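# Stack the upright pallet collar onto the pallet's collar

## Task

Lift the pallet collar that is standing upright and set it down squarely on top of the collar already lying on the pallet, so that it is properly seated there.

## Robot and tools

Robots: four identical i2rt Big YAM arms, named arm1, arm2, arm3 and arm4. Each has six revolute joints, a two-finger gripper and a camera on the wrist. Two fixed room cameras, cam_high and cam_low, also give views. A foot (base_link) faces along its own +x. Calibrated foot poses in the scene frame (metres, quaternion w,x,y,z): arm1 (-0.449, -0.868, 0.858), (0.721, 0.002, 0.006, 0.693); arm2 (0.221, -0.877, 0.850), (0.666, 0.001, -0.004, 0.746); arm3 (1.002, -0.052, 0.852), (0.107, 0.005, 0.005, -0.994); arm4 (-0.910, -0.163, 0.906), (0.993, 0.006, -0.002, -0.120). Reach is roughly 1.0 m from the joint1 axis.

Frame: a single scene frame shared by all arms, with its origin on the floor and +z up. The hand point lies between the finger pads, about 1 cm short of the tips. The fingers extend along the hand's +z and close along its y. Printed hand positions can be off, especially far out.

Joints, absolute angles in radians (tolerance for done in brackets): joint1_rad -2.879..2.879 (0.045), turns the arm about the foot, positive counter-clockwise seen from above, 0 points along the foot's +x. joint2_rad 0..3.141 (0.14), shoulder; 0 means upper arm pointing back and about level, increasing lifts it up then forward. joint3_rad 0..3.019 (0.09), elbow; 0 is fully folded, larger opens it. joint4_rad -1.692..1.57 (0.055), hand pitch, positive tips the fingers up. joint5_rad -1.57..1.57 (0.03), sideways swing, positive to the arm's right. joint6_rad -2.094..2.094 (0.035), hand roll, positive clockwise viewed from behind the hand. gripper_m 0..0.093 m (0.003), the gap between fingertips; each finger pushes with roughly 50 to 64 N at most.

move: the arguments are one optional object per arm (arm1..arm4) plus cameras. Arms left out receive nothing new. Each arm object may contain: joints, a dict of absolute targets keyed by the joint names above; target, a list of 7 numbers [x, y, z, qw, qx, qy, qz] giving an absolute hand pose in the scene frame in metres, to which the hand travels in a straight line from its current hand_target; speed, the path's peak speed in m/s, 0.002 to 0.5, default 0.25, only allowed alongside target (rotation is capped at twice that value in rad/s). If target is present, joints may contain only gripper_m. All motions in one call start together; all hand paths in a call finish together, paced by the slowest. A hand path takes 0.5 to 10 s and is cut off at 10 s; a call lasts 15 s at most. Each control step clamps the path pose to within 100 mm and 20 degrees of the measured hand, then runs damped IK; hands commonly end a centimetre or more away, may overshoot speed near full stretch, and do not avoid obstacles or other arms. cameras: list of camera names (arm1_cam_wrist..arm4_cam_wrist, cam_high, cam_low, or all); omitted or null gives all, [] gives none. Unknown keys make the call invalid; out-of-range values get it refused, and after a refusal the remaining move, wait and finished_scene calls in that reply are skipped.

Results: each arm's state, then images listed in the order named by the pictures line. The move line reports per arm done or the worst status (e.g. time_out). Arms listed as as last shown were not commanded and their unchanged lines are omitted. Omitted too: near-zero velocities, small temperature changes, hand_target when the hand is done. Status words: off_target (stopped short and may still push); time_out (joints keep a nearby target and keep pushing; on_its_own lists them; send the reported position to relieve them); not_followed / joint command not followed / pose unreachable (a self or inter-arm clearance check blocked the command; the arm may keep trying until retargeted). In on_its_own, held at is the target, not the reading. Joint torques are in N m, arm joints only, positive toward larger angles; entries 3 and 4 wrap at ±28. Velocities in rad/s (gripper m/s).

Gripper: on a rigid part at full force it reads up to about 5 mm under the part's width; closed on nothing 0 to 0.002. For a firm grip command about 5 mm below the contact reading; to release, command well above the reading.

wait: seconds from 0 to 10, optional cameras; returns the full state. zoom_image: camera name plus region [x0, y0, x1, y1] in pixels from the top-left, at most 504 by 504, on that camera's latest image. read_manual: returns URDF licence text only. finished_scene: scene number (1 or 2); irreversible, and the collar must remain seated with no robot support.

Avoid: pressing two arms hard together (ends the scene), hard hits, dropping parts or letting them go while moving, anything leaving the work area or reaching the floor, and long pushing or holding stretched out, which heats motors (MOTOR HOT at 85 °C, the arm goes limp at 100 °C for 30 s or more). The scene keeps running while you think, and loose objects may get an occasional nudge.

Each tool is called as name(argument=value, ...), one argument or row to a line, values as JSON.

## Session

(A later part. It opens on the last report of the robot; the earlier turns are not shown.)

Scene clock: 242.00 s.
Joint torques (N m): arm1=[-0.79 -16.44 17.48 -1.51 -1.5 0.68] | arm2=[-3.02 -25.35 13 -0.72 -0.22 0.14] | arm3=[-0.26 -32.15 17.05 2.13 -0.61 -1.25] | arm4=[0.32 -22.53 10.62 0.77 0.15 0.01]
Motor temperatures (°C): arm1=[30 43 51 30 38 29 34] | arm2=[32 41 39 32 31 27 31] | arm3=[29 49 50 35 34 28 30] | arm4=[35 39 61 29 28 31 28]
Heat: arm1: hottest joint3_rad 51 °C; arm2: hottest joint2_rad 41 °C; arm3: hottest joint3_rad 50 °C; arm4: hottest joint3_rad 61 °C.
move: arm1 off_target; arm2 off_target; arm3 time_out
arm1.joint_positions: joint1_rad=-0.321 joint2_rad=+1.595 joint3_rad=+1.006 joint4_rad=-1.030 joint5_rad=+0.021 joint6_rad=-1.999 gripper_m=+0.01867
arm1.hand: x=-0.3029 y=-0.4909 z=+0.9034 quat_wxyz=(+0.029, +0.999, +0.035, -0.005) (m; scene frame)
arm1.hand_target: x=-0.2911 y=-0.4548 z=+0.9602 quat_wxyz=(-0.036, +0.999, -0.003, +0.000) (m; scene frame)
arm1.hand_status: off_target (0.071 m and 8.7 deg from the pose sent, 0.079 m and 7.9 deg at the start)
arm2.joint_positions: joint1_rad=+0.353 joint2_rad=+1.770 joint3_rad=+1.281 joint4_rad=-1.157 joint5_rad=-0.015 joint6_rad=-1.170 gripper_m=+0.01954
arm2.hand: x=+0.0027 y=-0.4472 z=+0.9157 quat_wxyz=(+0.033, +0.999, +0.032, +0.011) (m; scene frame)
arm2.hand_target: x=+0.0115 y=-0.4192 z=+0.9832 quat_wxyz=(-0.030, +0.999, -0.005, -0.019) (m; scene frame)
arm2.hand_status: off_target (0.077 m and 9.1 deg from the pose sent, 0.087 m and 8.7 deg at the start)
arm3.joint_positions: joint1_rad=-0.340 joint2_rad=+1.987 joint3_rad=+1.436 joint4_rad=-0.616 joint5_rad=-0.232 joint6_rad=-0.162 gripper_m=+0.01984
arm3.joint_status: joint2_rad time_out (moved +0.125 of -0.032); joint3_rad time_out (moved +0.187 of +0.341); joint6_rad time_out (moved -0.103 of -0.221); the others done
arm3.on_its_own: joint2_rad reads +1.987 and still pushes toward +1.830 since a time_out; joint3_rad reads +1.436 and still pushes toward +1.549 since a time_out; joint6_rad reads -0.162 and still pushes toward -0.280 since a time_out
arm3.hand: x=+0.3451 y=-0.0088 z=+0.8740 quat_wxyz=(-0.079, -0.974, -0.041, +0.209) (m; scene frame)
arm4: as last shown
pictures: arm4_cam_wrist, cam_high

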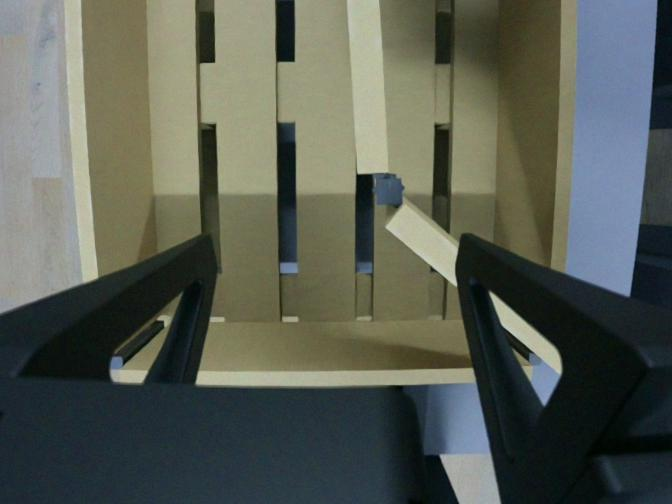

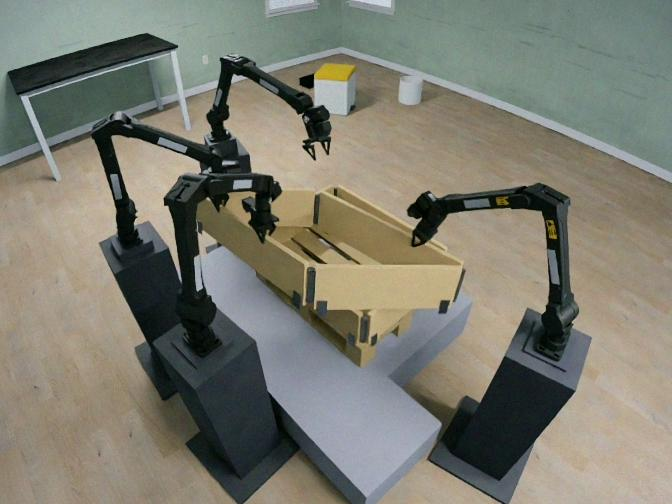

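move(
  arm4={"target":[-0.078,-0.05,0.96,0.30,-0.033,0.953,0.0105],"speed":0.2},
  cameras=["arm4_cam_wrist","cam_high"],
)

Scene clock: 249.10 s.
Joint torques (N m): arm1=[-0.73 -16.44 17.47 -1.5 -1.51 0.68] | arm2=[-2.96 -25.35 13 -0.72 -0.22 0.13] | arm3=[-0.32 -32.09 16.96 2.11 -0.61 -1.25] | arm4=[-0.09 -22.59 15.69 1.51 -0.02 -0.22]
move: arm4 off_target
arm1, arm2, arm3: as last shown
arm3.on_its_own: joint2_rad reads +1.987 and still pushes toward +1.830 since a time_out; joint3_rad reads +1.436 and still pushes toward +1.549 since a time_out; joint6_rad reads -0.162 and still pushes toward -0.280 since a time_out
arm4.joint_positions: joint1_rad=+0.391 joint2_rad=+2.318 joint3_rad=+1.986 joint4_rad=-0.689 joint5_rad=+0.056 joint6_rad=+0.079 gripper_m=+0.07499
arm4.hand: x=-0.0999 y=-0.0498 z=+0.9405 quat_wxyz=(-0.275, +0.026, -0.961, -0.010) (m; scene frame)
arm4.hand_target: x=-0.0801 y=-0.0498 z=+0.9604 quat_wxyz=(-0.300, +0.029, -0.953, -0.012) (m; scene frame)
arm4.hand_status: off_target (0.029 m and 3.1 deg from the pose sent, 0.147 m and 6.0 deg at the start)
pictures: arm4_cam_wrist, cam_high

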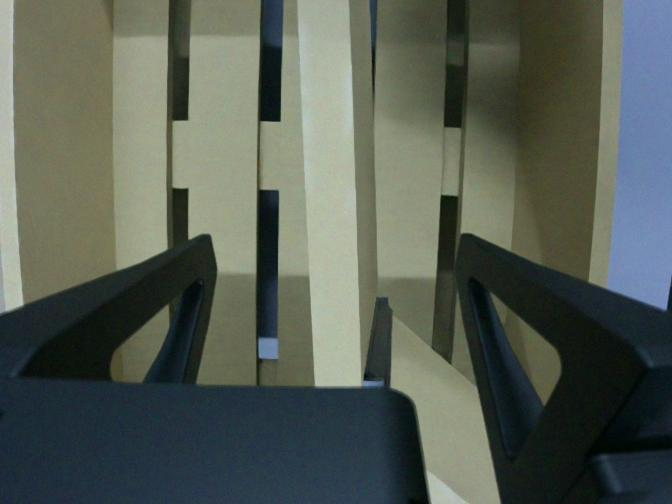

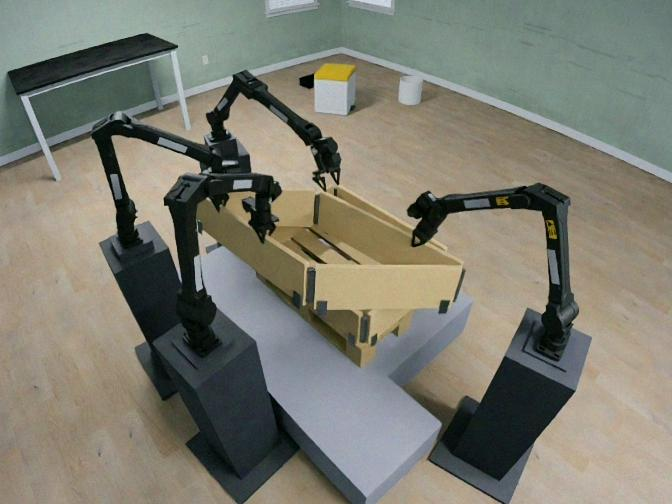

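move(
  arm4={"target":[-0.068,-0.048,0.845,0.30,-0.033,0.953,0.0105],"speed":0.12},
  cameras=["arm4_cam_wrist","cam_low"],
)

Scene clock: 253.50 s.
Joint torques (N m): arm1=[-0.62 -16.97 17.35 -1.5 -1.5 0.69] | arm2=[-2.9 -25.35 13 -0.62 -0.2 0.14] | arm3=[-0.32 -32.44 16.94 2.15 -0.44 -1.25] | arm4=[-0.09 -22.48 14.05 2.09 -0.03 -0.22]
Motor temperatures (°C): arm1=[30 42 55 30 39 28 34] | arm2=[32 40 40 32 31 27 31] | arm3=[29 49 56 35 33 29 30] | arm4=[35 39 60 29 28 31 28]
Heat: arm1: hottest joint3_rad 55 °C; arm2: hottest joint2_rad 40 °C; arm3: hottest joint3_rad 56 °C; arm4: hottest joint3_rad 60 °C.
move: arm4 off_target
arm1.joint_positions: joint1_rad=-0.323 joint2_rad=+1.602 joint3_rad=+1.006 joint4_rad=-1.030 joint5_rad=+0.021 joint6_rad=-2.000 gripper_m=+0.01867
arm1.hand: x=-0.3023 y=-0.4913 z=+0.9012 quat_wxyz=(+0.032, +0.999, +0.035, -0.006) (m; scene frame)
arm2.joint_positions: joint1_rad=+0.352 joint2_rad=+1.769 joint3_rad=+1.281 joint4_rad=-1.160 joint5_rad=-0.017 joint6_rad=-1.172 gripper_m=+0.01954
arm2.hand: x=+0.0031 y=-0.4478 z=+0.9159 quat_wxyz=(+0.035, +0.999, +0.033, +0.011) (m; scene frame)
arm3.joint_positions: joint1_rad=-0.340 joint2_rad=+1.990 joint3_rad=+1.436 joint4_rad=-0.618 joint5_rad=-0.237 joint6_rad=-0.162 gripper_m=+0.01984
arm3.on_its_own: joint2_rad reads +1.990 and still pushes toward +1.830 since a time_out; joint3_rad reads +1.436 and still pushes toward +1.549 since a time_out; joint6_rad reads -0.162 and still pushes toward -0.280 since a time_out
arm3.hand: x=+0.3458 y=-0.0096 z=+0.8721 quat_wxyz=(-0.081, -0.974, -0.042, +0.207) (m; scene frame)
arm4.joint_positions: joint1_rad=+0.391 joint2_rad=+2.469 joint3_rad=+1.994 joint4_rad=-0.536 joint5_rad=+0.056 joint6_rad=+0.068 gripper_m=+0.07499
arm4.hand: x=-0.0871 y=-0.0468 z=+0.8433 quat_wxyz=(-0.281, +0.031, -0.959, -0.010) (m; scene frame)
arm4.hand_target: x=-0.0695 y=-0.0483 z=+0.8453 quat_wxyz=(-0.300, +0.033, -0.953, -0.010) (m; scene frame)
arm4.hand_status: off_target (0.019 m and 2.3 deg from the pose sent, 0.101 m and 3.1 deg at the start)
pictures: arm4_cam_wrist, cam_low

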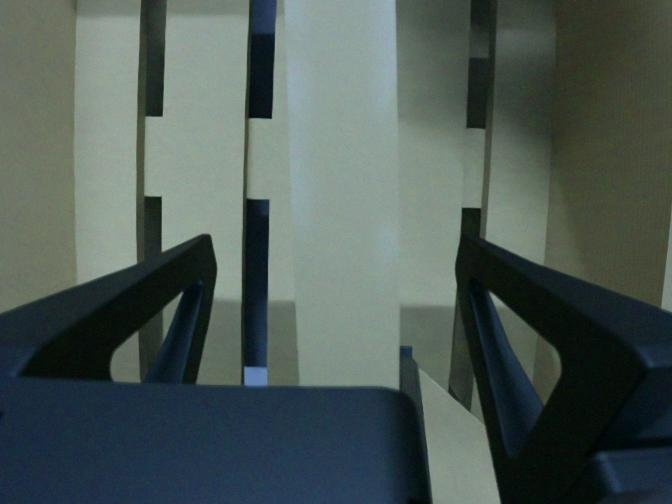

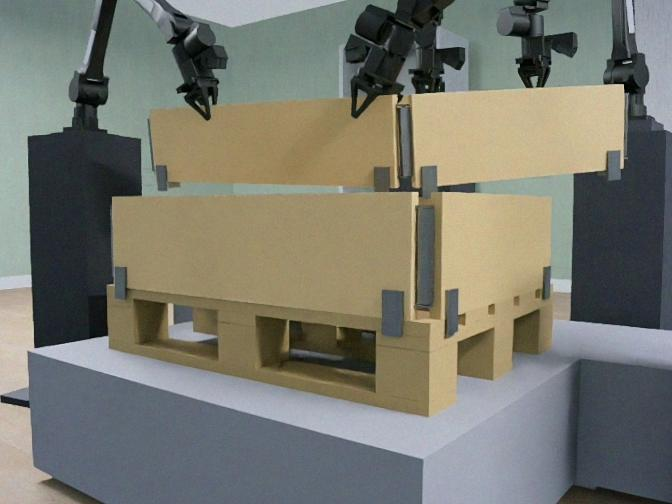

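move(
  arm4={"joints":{"gripper_m":0.03}},
  cameras=[],
)

move(
  arm4={"joints":{"gripper_m":0.008}},
  cameras=["arm4_cam_wrist"],
)

Scene clock: 259.37 s.
Joint torques (N m): arm1=[-0.62 -16.97 17.28 -1.51 -1.5 0.69] | arm2=[-2.9 -25.35 13 -0.62 -0.2 0.14] | arm3=[-0.21 -32.38 16.92 2.17 -0.44 -1.25] | arm4=[-0.03 -22.42 14.12 2.09 -0.03 -0.2]
move: arm4 done
arm1, arm2, arm3: as last shown
arm1.joint_positions: joint1_rad=-0.323 joint2_rad=+1.602 joint3_rad=+1.007 joint4_rad=-1.030 joint5_rad=+0.021 joint6_rad=-2.000 gripper_m=+0.01867
arm1.hand: x=-0.3021 y=-0.4909 z=+0.9015 quat_wxyz=(+0.031, +0.999, +0.035, -0.006) (m; scene frame)
arm2.hand: x=+0.0033 y=-0.4477 z=+0.9159 quat_wxyz=(+0.035, +0.999, +0.032, +0.011) (m; scene frame)
arm3.on_its_own: joint2_rad reads +1.990 and still pushes toward +1.830 since a time_out; joint3_rad reads +1.436 and still pushes toward +1.549 since a time_out; joint6_rad reads -0.162 and still pushes toward -0.280 since a time_out
arm4.joint_positions: joint1_rad=+0.391 joint2_rad=+2.469 joint3_rad=+1.995 joint4_rad=-0.536 joint5_rad=+0.066 joint6_rad=+0.057 gripper_m=+0.03020
arm4.joint_status: all done
arm4.hand: x=-0.0866 y=-0.0492 z=+0.8435 quat_wxyz=(-0.281, +0.034, -0.959, -0.003) (m; scene frame)
pictures: none

Scene clock: 260.07 s.
Joint torques (N m): arm1=[-0.5 -17.08 17.18 -1.47 -1.5 0.7] | arm2=[-2.78 -25.29 13 -0.61 -0.2 0.15] | arm3=[-0.26 -32.44 16.96 2.15 -0.51 -1.25] | arm4=[0.38 -22.42 13.98 2.09 -0.91 0.13]
move: arm4 off_target
arm1.joint_positions: joint1_rad=-0.324 joint2_rad=+1.603 joint3_rad=+1.008 joint4_rad=-1.030 joint5_rad=+0.021 joint6_rad=-2.002 gripper_m=+0.01867
arm1.hand: x=-0.3014 y=-0.4908 z=+0.9015 quat_wxyz=(+0.031, +0.999, +0.035, -0.006) (m; scene frame)
arm2.joint_positions: joint1_rad=+0.350 joint2_rad=+1.769 joint3_rad=+1.281 joint4_rad=-1.161 joint5_rad=-0.017 joint6_rad=-1.172 gripper_m=+0.01953
arm2.hand: x=+0.0040 y=-0.4478 z=+0.9160 quat_wxyz=(+0.036, +0.999, +0.032, +0.011) (m; scene frame)
arm3.joint_positions: joint1_rad=-0.341 joint2_rad=+1.990 joint3_rad=+1.436 joint4_rad=-0.618 joint5_rad=-0.234 joint6_rad=-0.162 gripper_m=+0.01984
arm3.on_its_own: joint2_rad reads +1.990 and still pushes toward +1.830 since a time_out; joint3_rad reads +1.436 and still pushes toward +1.549 since a time_out; joint6_rad reads -0.162 and still pushes toward -0.280 since a time_out
arm3.hand: x=+0.3458 y=-0.0088 z=+0.8720 quat_wxyz=(-0.080, -0.974, -0.041, +0.207) (m; scene frame)
arm4.joint_positions: joint1_rad=+0.388 joint2_rad=+2.469 joint3_rad=+1.996 joint4_rad=-0.536 joint5_rad=+0.091 joint6_rad=+0.024 gripper_m=+0.02026
arm4.joint_status: gripper_m off_target (ended at +0.02028, target +0.00800)
arm4.hand: x=-0.0854 y=-0.0555 z=+0.8443 quat_wxyz=(-0.283, +0.045, -0.958, +0.014) (m; scene frame)
pictures: arm4_cam_wrist

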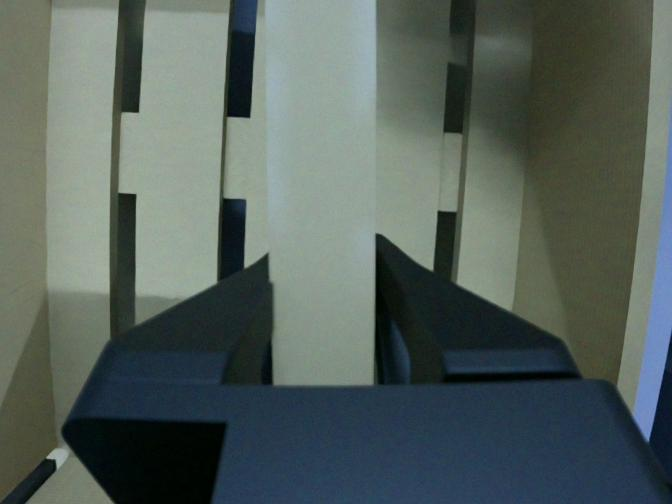

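move(
  arm4={"target":[-0.075,-0.05,0.93,0.30,-0.04,0.953,0],"speed":0.06},
  arm3={"joints":{"joint2_rad":1.9}},
)

Scene clock: 274.33 s.
Joint torques (N m): arm1=[-0.26 -17.08 16.68 -0.9 -1.37 0.71] | arm2=[-2.73 -25.35 13.37 -0.68 -0.2 0.16] | arm3=[-0.15 -28.57 16.54 1.43 -0.7 -1.25] | arm4=[0.56 -30.21 13.45 0.08 -0.68 0.08]
Motor temperatures (°C): arm1=[30 44 54 30 40 28 34] | arm2=[32 40 40 31 30 26 31] | arm3=[29 56 63 35 32 29 30] | arm4=[35 36 62 29 29 30 29]
Heat: arm1: hottest joint3_rad 54 °C; arm2: hottest joint2_rad 40 °C; arm3: hottest joint3_rad 63 °C; arm4: hottest joint3_rad 62 °C.
move: arm3 done; arm4 off_target
arm1.joint_positions: joint1_rad=-0.327 joint2_rad=+1.603 joint3_rad=+1.014 joint4_rad=-1.045 joint5_rad=+0.017 joint6_rad=-2.002 gripper_m=+0.01867
arm1.hand: x=-0.3017 y=-0.4919 z=+0.9034 quat_wxyz=(+0.035, +0.999, +0.034, -0.010) (m; scene frame)
arm2.joint_positions: joint1_rad=+0.350 joint2_rad=+1.769 joint3_rad=+1.276 joint4_rad=-1.158 joint5_rad=-0.023 joint6_rad=-1.173 gripper_m=+0.01952
arm2.hand: x=+0.0039 y=-0.4493 z=+0.9143 quat_wxyz=(+0.038, +0.999, +0.032, +0.009) (m; scene frame)
arm3.joint_positions: joint1_rad=-0.343 joint2_rad=+2.012 joint3_rad=+1.441 joint4_rad=-0.595 joint5_rad=-0.229 joint6_rad=-0.163 gripper_m=+0.01984
arm3.joint_status: all done
arm3.on_its_own: joint3_rad reads +1.441 and still pushes toward +1.549 since a time_out; joint6_rad reads -0.163 and still pushes toward -0.280 since a time_out
arm3.hand: x=+0.3412 y=-0.0058 z=+0.8622 quat_wxyz=(-0.077, -0.974, -0.041, +0.210) (m; scene frame)
arm4.joint_positions: joint1_rad=+0.388 joint2_rad=+2.451 joint3_rad=+1.996 joint4_rad=-0.591 joint5_rad=+0.089 joint6_rad=+0.019 gripper_m=+0.01954
arm4.hand: x=-0.0935 y=-0.0566 z=+0.8516 quat_wxyz=(-0.265, +0.049, -0.963, +0.016) (m; scene frame)
arm4.hand_target: x=-0.0754 y=-0.0501 z=+0.9293 quat_wxyz=(-0.304, +0.041, -0.952, -0.001) (m; scene frame)
arm4.hand_status: off_target (0.081 m and 4.7 deg from the pose sent, 0.087 m and 2.7 deg at the start)
pictures: arm1_cam_wrist, arm2_cam_wrist, arm3_cam_wrist, arm4_cam_wrist, cam_high, cam_low

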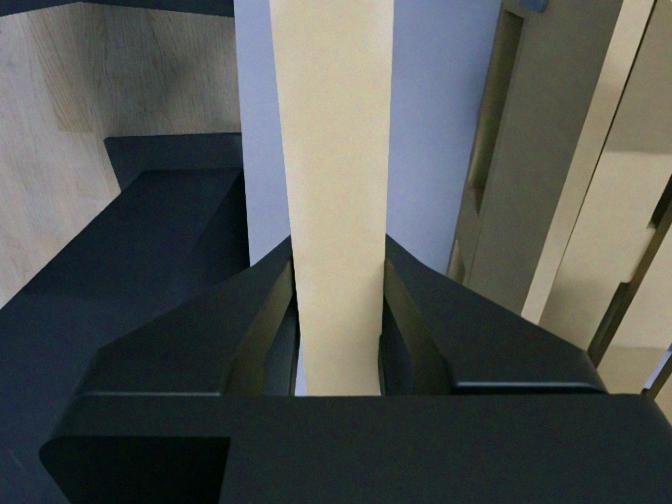

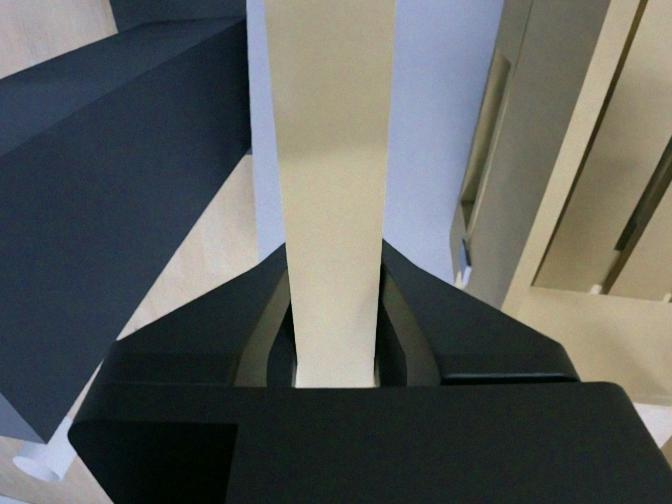

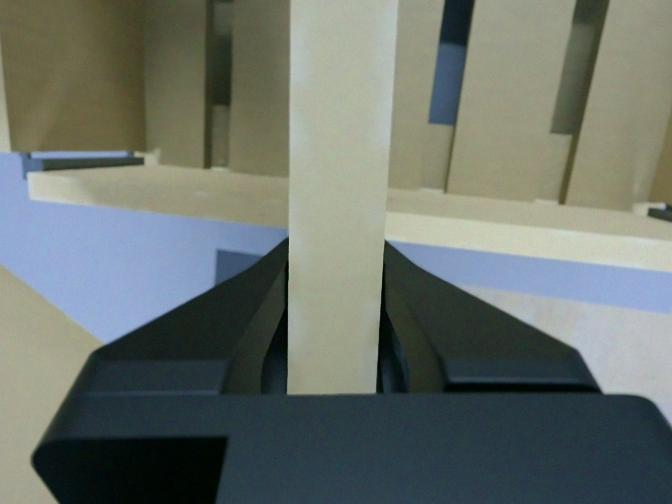

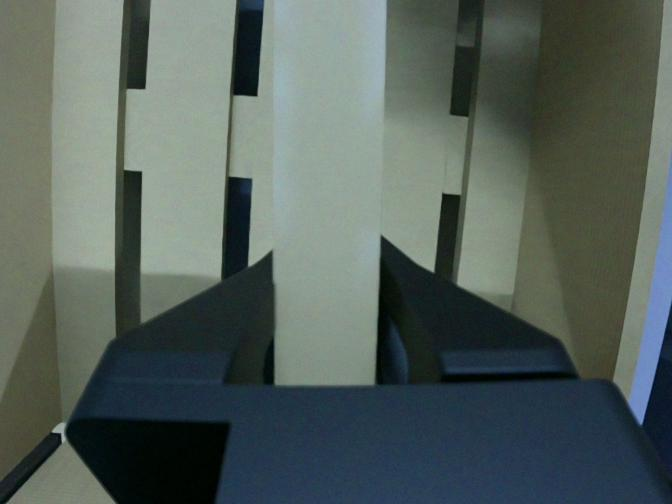

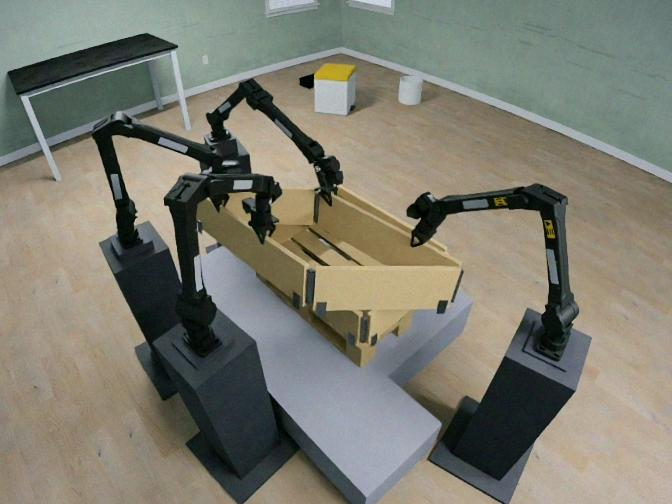

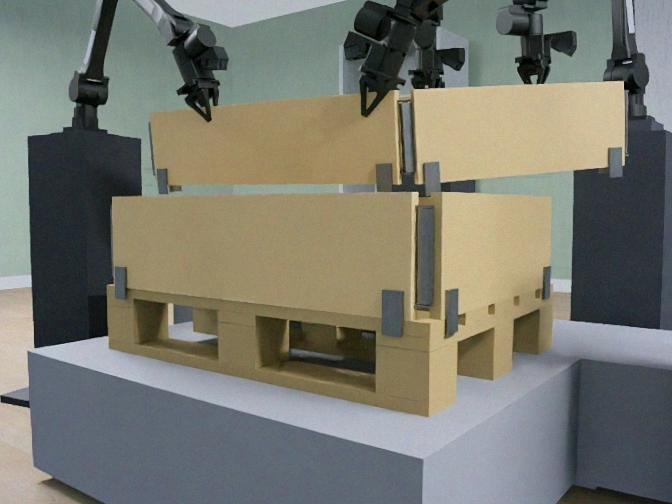

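move(
  arm3={"joints":{"joint2_rad":2.02,"joint3_rad":1.5}},
  cameras=[],
)

move(
  arm3={"joints":{"gripper_m":0.07}},
)

Scene clock: 277.43 s.
Joint torques (N m): arm1=[-0.26 -16.26 16.34 -0.39 -1.19 0.71] | arm2=[-2.61 -26.34 13.55 -1.07 0.27 0.23] | arm3=[-0.15 -24.59 11.67 0.13 -0.56 -1.17] | arm4=[0.62 -30.33 13.33 0.73 -0.67 0.1]
move: arm3 done
arm1.joint_positions: joint1_rad=-0.327 joint2_rad=+1.593 joint3_rad=+1.019 joint4_rad=-1.067 joint5_rad=+0.012 joint6_rad=-2.002 gripper_m=+0.01867
arm1.hand: x=-0.3031 y=-0.4936 z=+0.9090 quat_wxyz=(+0.037, +0.999, +0.033, -0.013) (m; scene frame)
arm2.joint_positions: joint1_rad=+0.349 joint2_rad=+1.780 joint3_rad=+1.273 joint4_rad=-1.148 joint5_rad=-0.037 joint6_rad=-1.181 gripper_m=+0.01952
arm2.hand: x=+0.0019 y=-0.4496 z=+0.9083 quat_wxyz=(+0.042, +0.998, +0.035, +0.003) (m; scene frame)
arm3.joint_positions: joint1_rad=-0.343 joint2_rad=+2.079 joint3_rad=+1.451 joint4_rad=-0.544 joint5_rad=-0.234 joint6_rad=-0.169 gripper_m=+0.01984
arm3.joint_status: all done
arm3.on_its_own: joint6_rad reads -0.169 and still pushes toward -0.280 since a time_out
arm3.hand: x=+0.3350 y=-0.0054 z=+0.8278 quat_wxyz=(-0.079, -0.974, -0.044, +0.207) (m; scene frame)
arm4.joint_positions: joint1_rad=+0.388 joint2_rad=+2.453 joint3_rad=+1.996 joint4_rad=-0.619 joint5_rad=+0.089 joint6_rad=+0.018 gripper_m=+0.01953
arm4.hand: x=-0.0996 y=-0.0574 z=+0.8471 quat_wxyz=(-0.251, +0.051, -0.967, +0.017) (m; scene frame)
pictures: none

Scene clock: 278.33 s.
Joint torques (N m): arm1=[-0.26 -16.21 16.32 -0.29 -1.03 0.71] | arm2=[-2.78 -26.34 13.68 -1.07 0.51 0.22] | arm3=[-0.03 -19.49 10.96 0.62 -0.27 -0.24] | arm4=[0.38 -30.39 13.38 1.1 -0.71 0.08]
move: arm3 done
arm1.joint_positions: joint1_rad=-0.327 joint2_rad=+1.593 joint3_rad=+1.019 joint4_rad=-1.070 joint5_rad=+0.008 joint6_rad=-2.002 gripper_m=+0.01867
arm1.hand: x=-0.3041 y=-0.4940 z=+0.9091 quat_wxyz=(+0.037, +0.999, +0.033, -0.016) (m; scene frame)
arm2.joint_positions: joint1_rad=+0.350 joint2_rad=+1.781 joint3_rad=+1.272 joint4_rad=-1.149 joint5_rad=-0.043 joint6_rad=-1.180 gripper_m=+0.01952
arm2.hand: x=+0.0011 y=-0.4513 z=+0.9076 quat_wxyz=(+0.045, +0.998, +0.035, +0.001) (m; scene frame)
arm3.joint_positions: joint1_rad=-0.345 joint2_rad=+2.024 joint3_rad=+1.463 joint4_rad=-0.572 joint5_rad=-0.241 joint6_rad=-0.263 gripper_m=+0.06996
arm3.joint_status: all done
arm3.on_its_own: joint6_rad moved -0.094 to your old target -0.280
arm3.hand: x=+0.3283 y=-0.0047 z=+0.8663 quat_wxyz=(-0.068, -0.967, -0.091, +0.230) (m; scene frame)
arm4.joint_positions: joint1_rad=+0.390 joint2_rad=+2.453 joint3_rad=+1.994 joint4_rad=-0.630 joint5_rad=+0.089 joint6_rad=+0.019 gripper_m=+0.01953
arm4.hand: x=-0.1028 y=-0.0560 z=+0.8448 quat_wxyz=(-0.245, +0.051, -0.968, +0.017) (m; scene frame)
pictures: arm1_cam_wrist, arm2_cam_wrist, arm3_cam_wrist, arm4_cam_wrist, cam_high, cam_low

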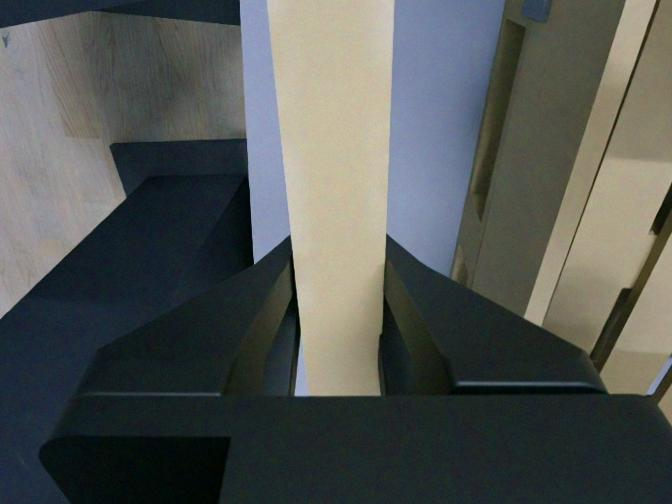

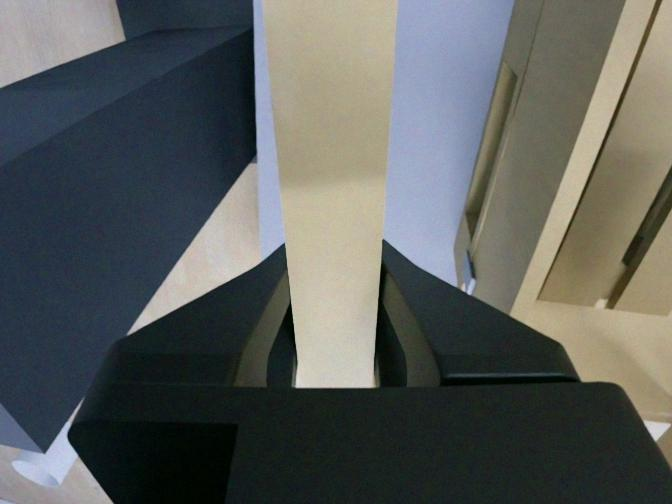

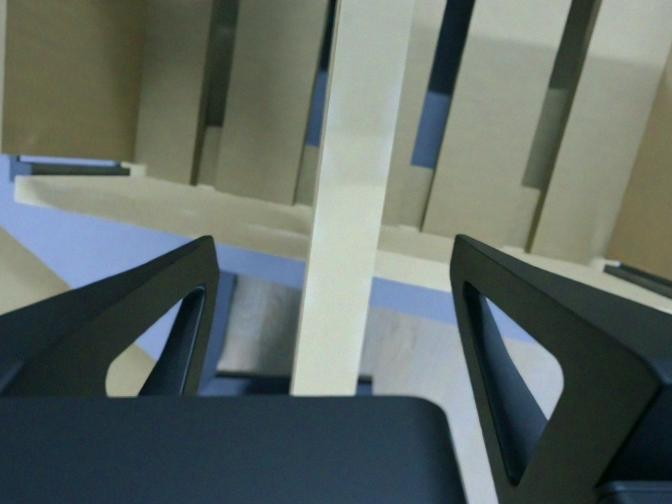

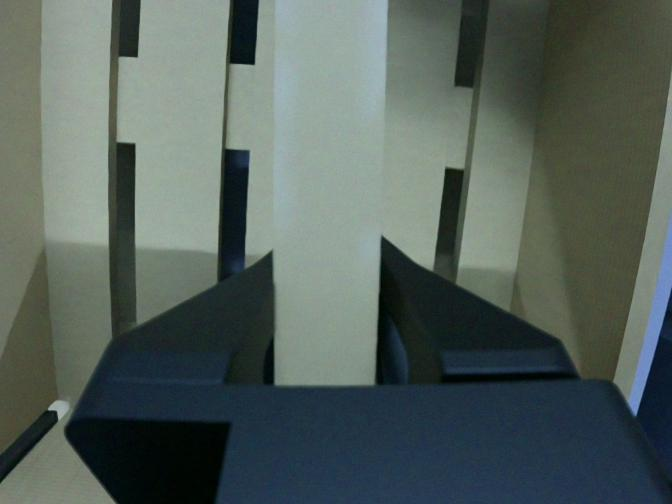

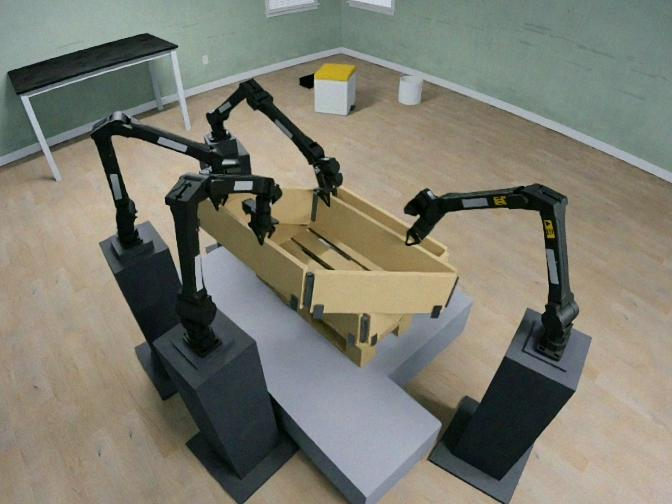

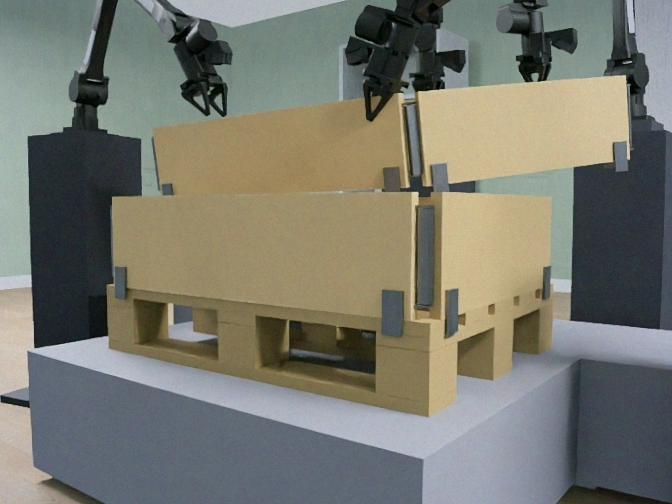

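move(
  arm3={"target":[0.46,0.02,0.90,0.007,0.966,0.025,-0.259],"speed":0.2},
  cameras=["arm3_cam_wrist","cam_low"],
)

Scene clock: 284.40 s.
Joint torques (N m): arm1=[-0.32 -16.21 16.29 -0.31 -1.03 0.71] | arm2=[-2.73 -26.34 13.67 -1.07 0.51 0.22] | arm3=[0.03 -14.68 7.51 1.59 -0.03 0.08] | arm4=[0.38 -30.21 13.42 1.09 -0.71 0.08]
move: arm3 off_target
arm1, arm2, arm4: as last shown
arm3.joint_positions: joint1_rad=-0.370 joint2_rad=+1.680 joint3_rad=+0.997 joint4_rad=-0.396 joint5_rad=-0.125 joint6_rad=-0.214 gripper_m=+0.06996
arm3.hand: x=+0.4629 y=+0.0105 z=+0.8908 quat_wxyz=(-0.010, -0.968, -0.045, +0.246) (m; scene frame)
arm3.hand_target: x=+0.4599 y=+0.0198 z=+0.9001 quat_wxyz=(-0.006, -0.965, -0.030, +0.260) (m; scene frame)
arm3.hand_status: off_target (0.014 m and 2.8 deg from the pose sent, 0.138 m and 10.8 deg at the start)
pictures: arm3_cam_wrist, cam_low

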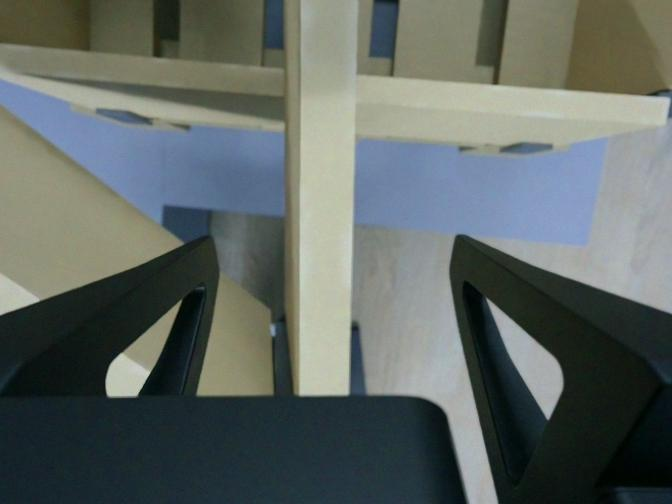

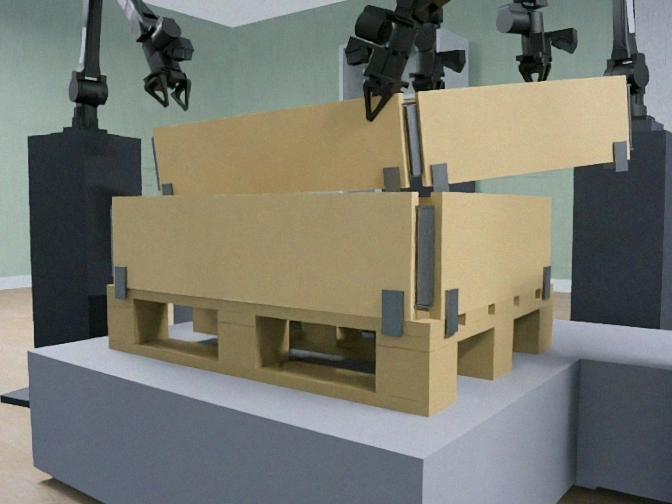

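move(
  arm3={"target":[0.457,0.017,0.815,0.007,0.966,0.025,-0.259],"speed":0.12},
  cameras=["arm3_cam_wrist","cam_low"],
)

Scene clock: 289.27 s.
Joint torques (N m): arm1=[-0.32 -16.21 16.28 -0.28 -1.03 0.71] | arm2=[-2.73 -26.34 13.68 -1.07 0.51 0.22] | arm3=[0.79 -13.27 6.54 1.66 -0.02 0.1] | arm4=[0.32 -30.33 13.44 1.09 -0.72 0.07]
Motor temperatures (°C): arm1=[30 44 53 30 39 28 34] | arm2=[31 42 41 31 30 26 31] | arm3=[28 52 58 34 32 29 30] | arm4=[35 42 61 29 29 30 30]
Heat: arm1: hottest joint3_rad 53 °C; arm2: hottest joint2_rad 42 °C; arm3: hottest joint3_rad 58 °C; arm4: hottest joint3_rad 61 °C.
move: arm3 done
arm1, arm2, arm4: as last shown
arm3.joint_positions: joint1_rad=-0.370 joint2_rad=+1.830 joint3_rad=+0.945 joint4_rad=-0.172 joint5_rad=-0.119 joint6_rad=-0.195 gripper_m=+0.06996
arm3.hand: x=+0.4594 y=+0.0130 z=+0.8180 quat_wxyz=(-0.007, -0.966, -0.036, +0.255) (m; scene frame)
arm3.hand_target: x=+0.4571 y=+0.0171 z=+0.8151 quat_wxyz=(-0.007, -0.966, -0.025, +0.259) (m; scene frame)
arm3.hand_status: done (0.006 m and 1.3 deg from the pose sent, 0.076 m and 2.8 deg at the start)
pictures: arm3_cam_wrist, cam_low

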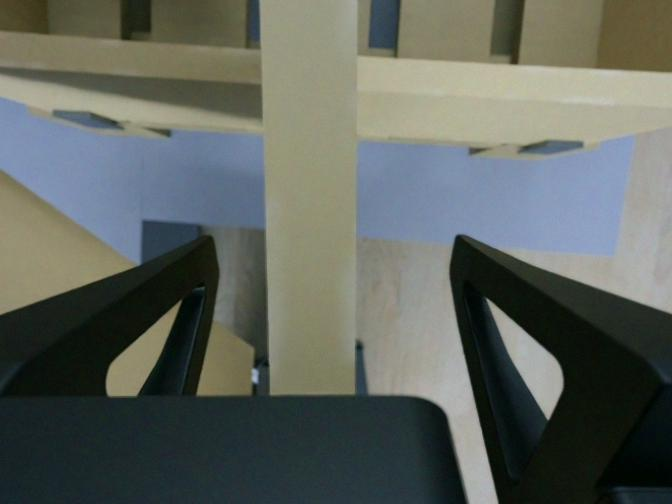

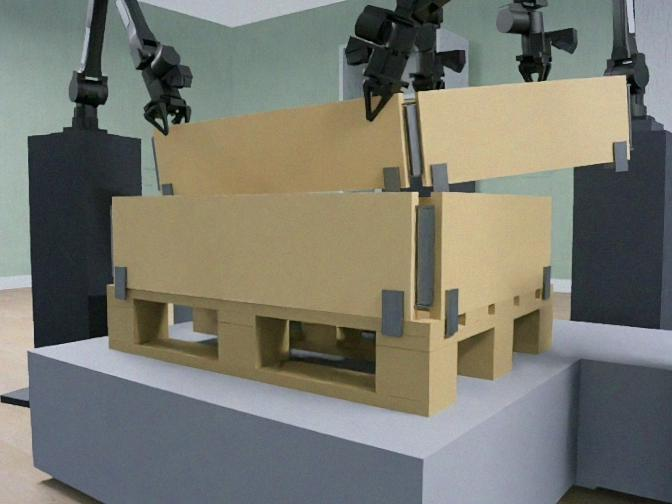

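move(
  arm3={"target":[0.455,0.017,0.798,0.007,0.966,0.025,-0.259],"speed":0.12},
  cameras=[],
)

move(
  arm3={"joints":{"gripper_m":0.03}},
  cameras=[],
)

move(
  arm3={"joints":{"gripper_m":0.008}},
  cameras=["arm3_cam_wrist","cam_low"],
)

Scene clock: 293.80 s.
Joint torques (N m): arm1=[-0.32 -16.21 16.29 -0.31 -1.02 0.71] | arm2=[-2.73 -26.34 13.68 -1.07 0.51 0.22] | arm3=[0.91 -13.27 6.34 1.55 -0.03 0.1] | arm4=[0.32 -30.27 13.44 1.1 -0.72 0.07]
move: arm3 done
arm1, arm2, arm4: as last shown
arm3.joint_positions: joint1_rad=-0.370 joint2_rad=+1.871 joint3_rad=+0.945 joint4_rad=-0.130 joint5_rad=-0.119 joint6_rad=-0.194 gripper_m=+0.06996
arm3.hand: x=+0.4576 y=+0.0135 z=+0.8017 quat_wxyz=(-0.007, -0.966, -0.035, +0.256) (m; scene frame)
arm3.hand_target: x=+0.4551 y=+0.0170 z=+0.7980 quat_wxyz=(-0.007, -0.966, -0.025, +0.259) (m; scene frame)
arm3.hand_status: done (0.006 m and 1.2 deg from the pose sent, 0.021 m and 1.3 deg at the start)
pictures: none

Scene clock: 294.50 s.
Joint torques (N m): arm1=[-0.26 -16.21 16.29 -0.29 -1.03 0.71] | arm2=[-2.78 -26.34 13.67 -1.09 0.5 0.23] | arm3=[0.5 -13.27 6.42 1.62 0.39 0.08] | arm4=[0.38 -30.33 13.37 1.09 -0.71 0.08]
move: arm3 done
arm1: as last shown
arm2.joint_positions: joint1_rad=+0.350 joint2_rad=+1.781 joint3_rad=+1.272 joint4_rad=-1.148 joint5_rad=-0.043 joint6_rad=-1.180 gripper_m=+0.01952
arm2.hand: x=+0.0010 y=-0.4509 z=+0.9075 quat_wxyz=(+0.044, +0.998, +0.035, +0.001) (m; scene frame)
arm3.joint_positions: joint1_rad=-0.366 joint2_rad=+1.871 joint3_rad=+0.944 joint4_rad=-0.130 joint5_rad=-0.140 joint6_rad=-0.191 gripper_m=+0.03016
arm3.joint_status: all done
arm3.hand: x=+0.4574 y=+0.0079 z=+0.8018 quat_wxyz=(-0.018, -0.965, -0.038, +0.257) (m; scene frame)
arm4.joint_positions: joint1_rad=+0.390 joint2_rad=+2.453 joint3_rad=+1.994 joint4_rad=-0.630 joint5_rad=+0.091 joint6_rad=+0.019 gripper_m=+0.01953
arm4.hand: x=-0.1028 y=-0.0563 z=+0.8448 quat_wxyz=(-0.245, +0.051, -0.968, +0.018) (m; scene frame)
pictures: none

Scene clock: 295.27 s.
Joint torques (N m): arm1=[-0.32 -16.32 16.31 -0.27 -1.01 0.71] | arm2=[-2.78 -26.34 13.78 -1.09 0.57 0.23] | arm3=[0.26 -13.27 6.57 1.61 1.1 -0.2] | arm4=[0.38 -30.45 13.45 1.18 -0.64 0.03]
move: arm3 off_target
arm1.joint_positions: joint1_rad=-0.327 joint2_rad=+1.593 joint3_rad=+1.019 joint4_rad=-1.068 joint5_rad=+0.006 joint6_rad=-2.002 gripper_m=+0.01867
arm1.hand: x=-0.3042 y=-0.4935 z=+0.9091 quat_wxyz=(+0.036, +0.999, +0.033, -0.016) (m; scene frame)
arm2.joint_positions: joint1_rad=+0.350 joint2_rad=+1.781 joint3_rad=+1.270 joint4_rad=-1.148 joint5_rad=-0.044 joint6_rad=-1.180 gripper_m=+0.01952
arm2.hand: x=+0.0010 y=-0.4516 z=+0.9071 quat_wxyz=(+0.045, +0.998, +0.035, +0.000) (m; scene frame)
arm3.joint_positions: joint1_rad=-0.363 joint2_rad=+1.871 joint3_rad=+0.942 joint4_rad=-0.130 joint5_rad=-0.160 joint6_rad=-0.156 gripper_m=+0.02085
arm3.joint_status: gripper_m off_target (ended at +0.02089, target +0.00800)
arm3.hand: x=+0.4579 y=+0.0025 z=+0.8015 quat_wxyz=(-0.033, -0.966, -0.025, +0.257) (m; scene frame)
arm4.joint_positions: joint1_rad=+0.391 joint2_rad=+2.453 joint3_rad=+1.994 joint4_rad=-0.633 joint5_rad=+0.088 joint6_rad=+0.025 gripper_m=+0.01950
arm4.hand: x=-0.1036 y=-0.0552 z=+0.8445 quat_wxyz=(-0.243, +0.049, -0.969, +0.016) (m; scene frame)
pictures: arm3_cam_wrist, cam_low

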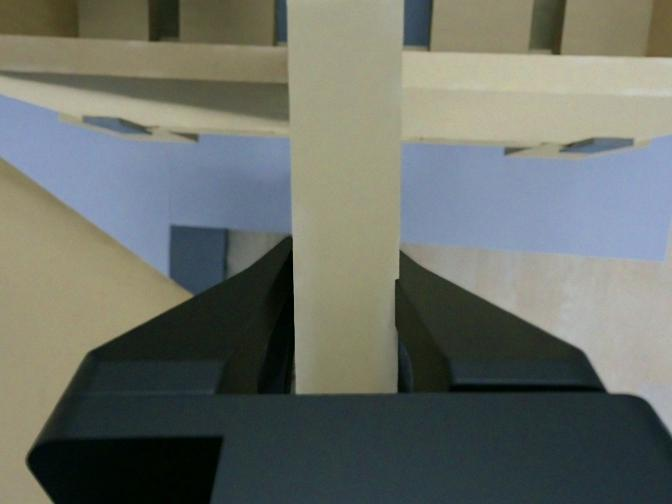

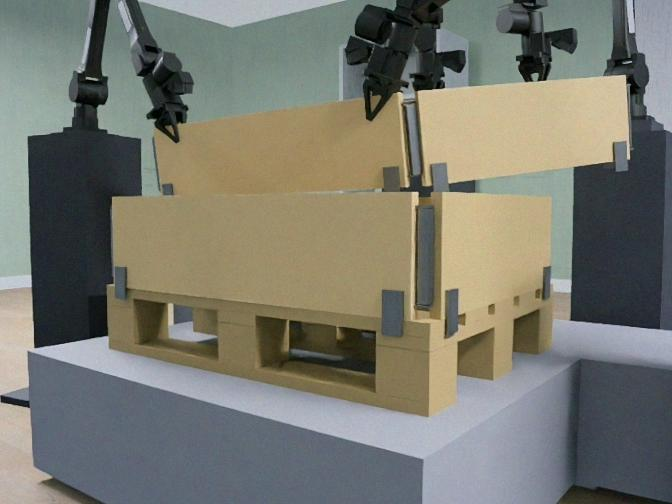

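move(
  arm3={"target":[0.45,0.02,0.895,0.007,0.966,0.02,-0.265],"speed":0.06},
  cameras=[],
)

move(
  arm1={"target":[-0.26,-0.405,0.965,-0.035,0.999,-0.01,0],"speed":0.05},
  arm2={"target":[0.04,-0.37,0.985,-0.03,0.999,-0.01,-0.02],"speed":0.05},
  arm3={"target":[0.33,0.15,0.92,0.003,0.966,0.01,-0.265],"speed":0.05},
  arm4={"target":[-0.19,0.08,0.935,0.30,-0.01,0.953,0],"speed":0.05},
)

Scene clock: 304.13 s.
Joint torques (N m): arm1=[-0.26 -16.79 16.25 -0.49 -0.98 0.71] | arm2=[-2.78 -25.47 13.89 -1.06 0.14 0.19] | arm3=[-0.09 -22.07 9.7 -0.21 1.22 -0.26] | arm4=[0.26 -30.04 13.29 0.79 -0.58 0.02]
Motor temperatures (°C): arm1=[30 44 53 30 38 28 34] | arm2=[31 44 42 31 30 26 32] | arm3=[28 48 53 34 32 28 30] | arm4=[35 45 60 29 29 30 30]
Heat: arm1: hottest joint3_rad 53 °C; arm2: hottest joint2_rad 44 °C; arm3: hottest joint3_rad 53 °C; arm4: hottest joint3_rad 60 °C.
move: arm3 off_target
arm1.joint_positions: joint1_rad=-0.327 joint2_rad=+1.600 joint3_rad=+1.019 joint4_rad=-1.054 joint5_rad=+0.006 joint6_rad=-2.002 gripper_m=+0.01867
arm1.hand: x=-0.3032 y=-0.4909 z=+0.9063 quat_wxyz=(+0.033, +0.999, +0.033, -0.015) (m; scene frame)
arm2.joint_positions: joint1_rad=+0.350 joint2_rad=+1.772 joint3_rad=+1.270 joint4_rad=-1.149 joint5_rad=-0.033 joint6_rad=-1.177 gripper_m=+0.01952
arm2.hand: x=+0.0025 y=-0.4506 z=+0.9112 quat_wxyz=(+0.040, +0.999, +0.033, +0.003) (m; scene frame)
arm3.joint_positions: joint1_rad=-0.363 joint2_rad=+1.786 joint3_rad=+0.967 joint4_rad=-0.304 joint5_rad=-0.152 joint6_rad=-0.149 gripper_m=+0.02047
arm3.hand: x=+0.4692 y=+0.0017 z=+0.8344 quat_wxyz=(-0.035, -0.973, -0.018, +0.226) (m; scene frame)
arm3.hand_target: x=+0.4491 y=+0.0196 z=+0.8942 quat_wxyz=(-0.006, -0.963, -0.019, +0.270) (m; scene frame)
arm3.hand_status: off_target (0.066 m and 5.6 deg from the pose sent, 0.095 m and 3.2 deg at the start)
arm4.joint_positions: joint1_rad=+0.391 joint2_rad=+2.450 joint3_rad=+1.997 joint4_rad=-0.608 joint5_rad=+0.086 joint6_rad=+0.027 gripper_m=+0.01939
arm4.hand: x=-0.0966 y=-0.0540 z=+0.8515 quat_wxyz=(-0.258, +0.048, -0.965, +0.013) (m; scene frame)
pictures: none

Scene clock: 308.33 s.
Joint torques (N m): arm1=[-0.32 -17.2 18.48 -1.01 -1.04 0.59] | arm2=[-3.19 -23.06 17.35 -1.5 0.13 -0.05] | arm3=[-2.2 -25.11 14 -0.01 0.25 -0.44] | arm4=[1.2 -30.45 9.09 0.84 0.39 0.25]
move: arm1 off_target; arm2 off_target; arm3 off_target; arm4 off_target
arm1.joint_positions: joint1_rad=-0.349 joint2_rad=+1.701 joint3_rad=+1.162 joint4_rad=-1.086 joint5_rad=+0.006 joint6_rad=-2.002 gripper_m=+0.01867
arm1.hand: x=-0.2764 y=-0.4494 z=+0.9090 quat_wxyz=(+0.029, +0.999, +0.022, -0.014) (m; scene frame)
arm1.hand_target: x=-0.2617 y=-0.4105 z=+0.9663 quat_wxyz=(-0.036, +0.999, -0.009, -0.001) (m; scene frame)
arm1.hand_status: off_target (0.073 m and 8.3 deg from the pose sent, 0.113 m and 9.4 deg at the start)
arm2.joint_positions: joint1_rad=+0.268 joint2_rad=+1.802 joint3_rad=+1.324 joint4_rad=-1.160 joint5_rad=-0.027 joint6_rad=-1.229 gripper_m=+0.01952
arm2.hand: x=+0.0323 y=-0.4170 z=+0.9145 quat_wxyz=(+0.033, +0.999, +0.019, +0.001) (m; scene frame)
arm2.hand_target: x=+0.0422 y=-0.3764 z=+0.9851 quat_wxyz=(-0.032, +0.999, -0.010, -0.019) (m; scene frame)
arm2.hand_status: off_target (0.085 m and 8.3 deg from the pose sent, 0.116 m and 9.8 deg at the start)
arm3.joint_positions: joint1_rad=-0.510 joint2_rad=+2.044 joint3_rad=+1.441 joint4_rad=-0.584 joint5_rad=-0.197 joint6_rad=-0.271 gripper_m=+0.02003
arm3.hand: x=+0.3613 y=+0.1084 z=+0.8430 quat_wxyz=(-0.034, -0.978, -0.007, +0.205) (m; scene frame)
arm3.hand_target: x=+0.3376 y=+0.1479 z=+0.9192 quat_wxyz=(-0.001, -0.966, -0.009, +0.260) (m; scene frame)
arm3.hand_status: off_target (0.093 m and 7.9 deg from the pose sent, 0.221 m and 6.0 deg at the start)
arm4.joint_positions: joint1_rad=+0.603 joint2_rad=+2.285 joint3_rad=+1.673 joint4_rad=-0.493 joint5_rad=+0.192 joint6_rad=+0.251 gripper_m=+0.01903
arm4.hand: x=-0.2035 y=+0.0702 z=+0.8490 quat_wxyz=(-0.250, +0.031, -0.968, +0.014) (m; scene frame)
arm4.hand_target: x=-0.1907 y=+0.0818 z=+0.9313 quat_wxyz=(-0.299, +0.011, -0.954, -0.007) (m; scene frame)
arm4.hand_status: off_target (0.088 m and 6.6 deg from the pose sent, 0.183 m and 6.8 deg at the start)
pictures: arm1_cam_wrist, arm2_cam_wrist, arm3_cam_wrist, arm4_cam_wrist, cam_high, cam_low

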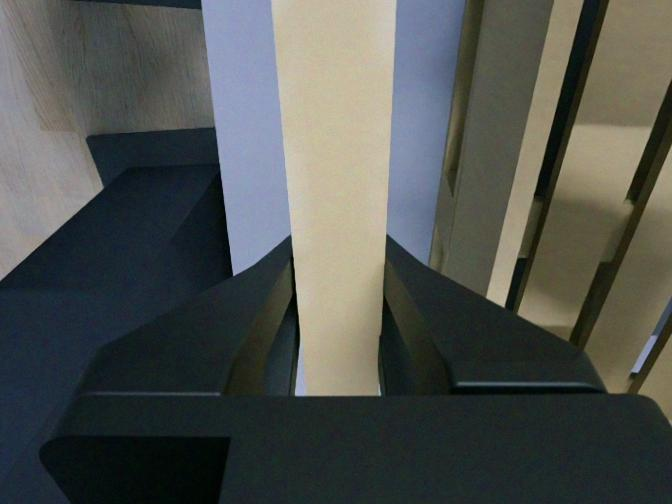

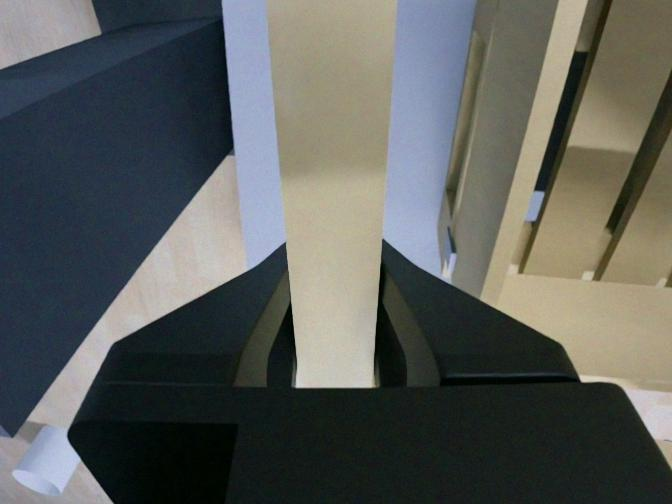

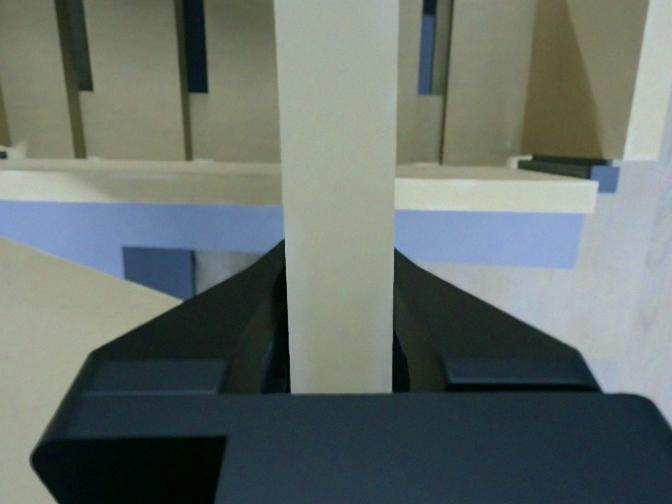

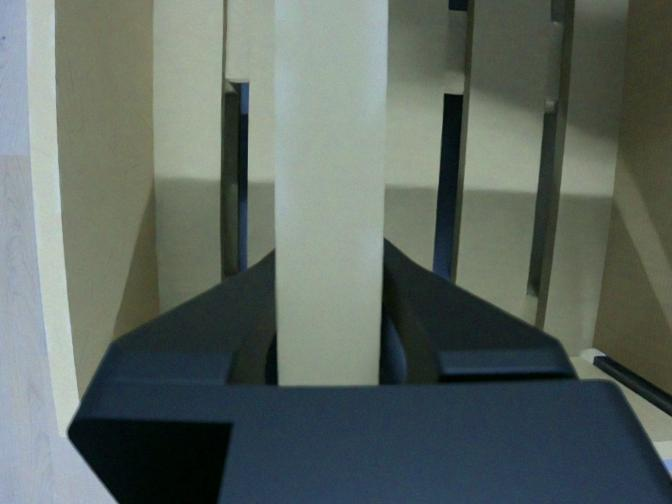

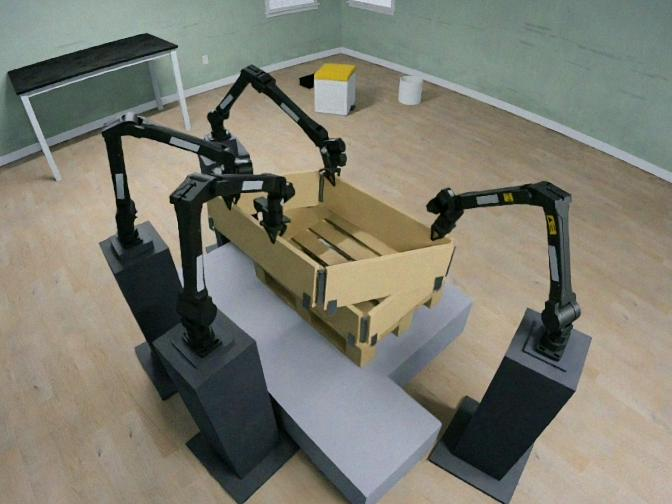

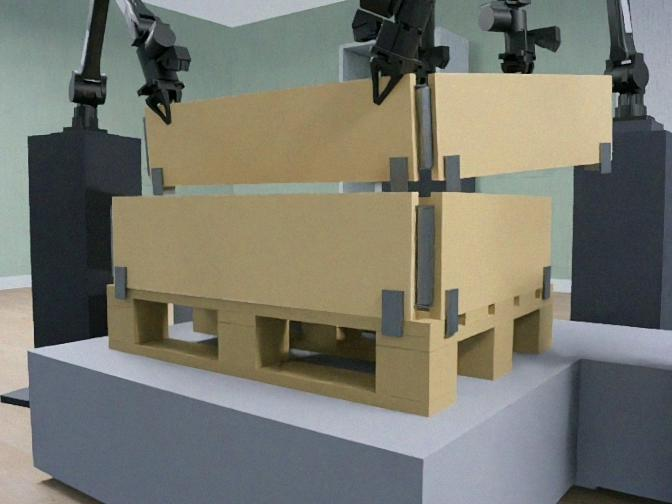

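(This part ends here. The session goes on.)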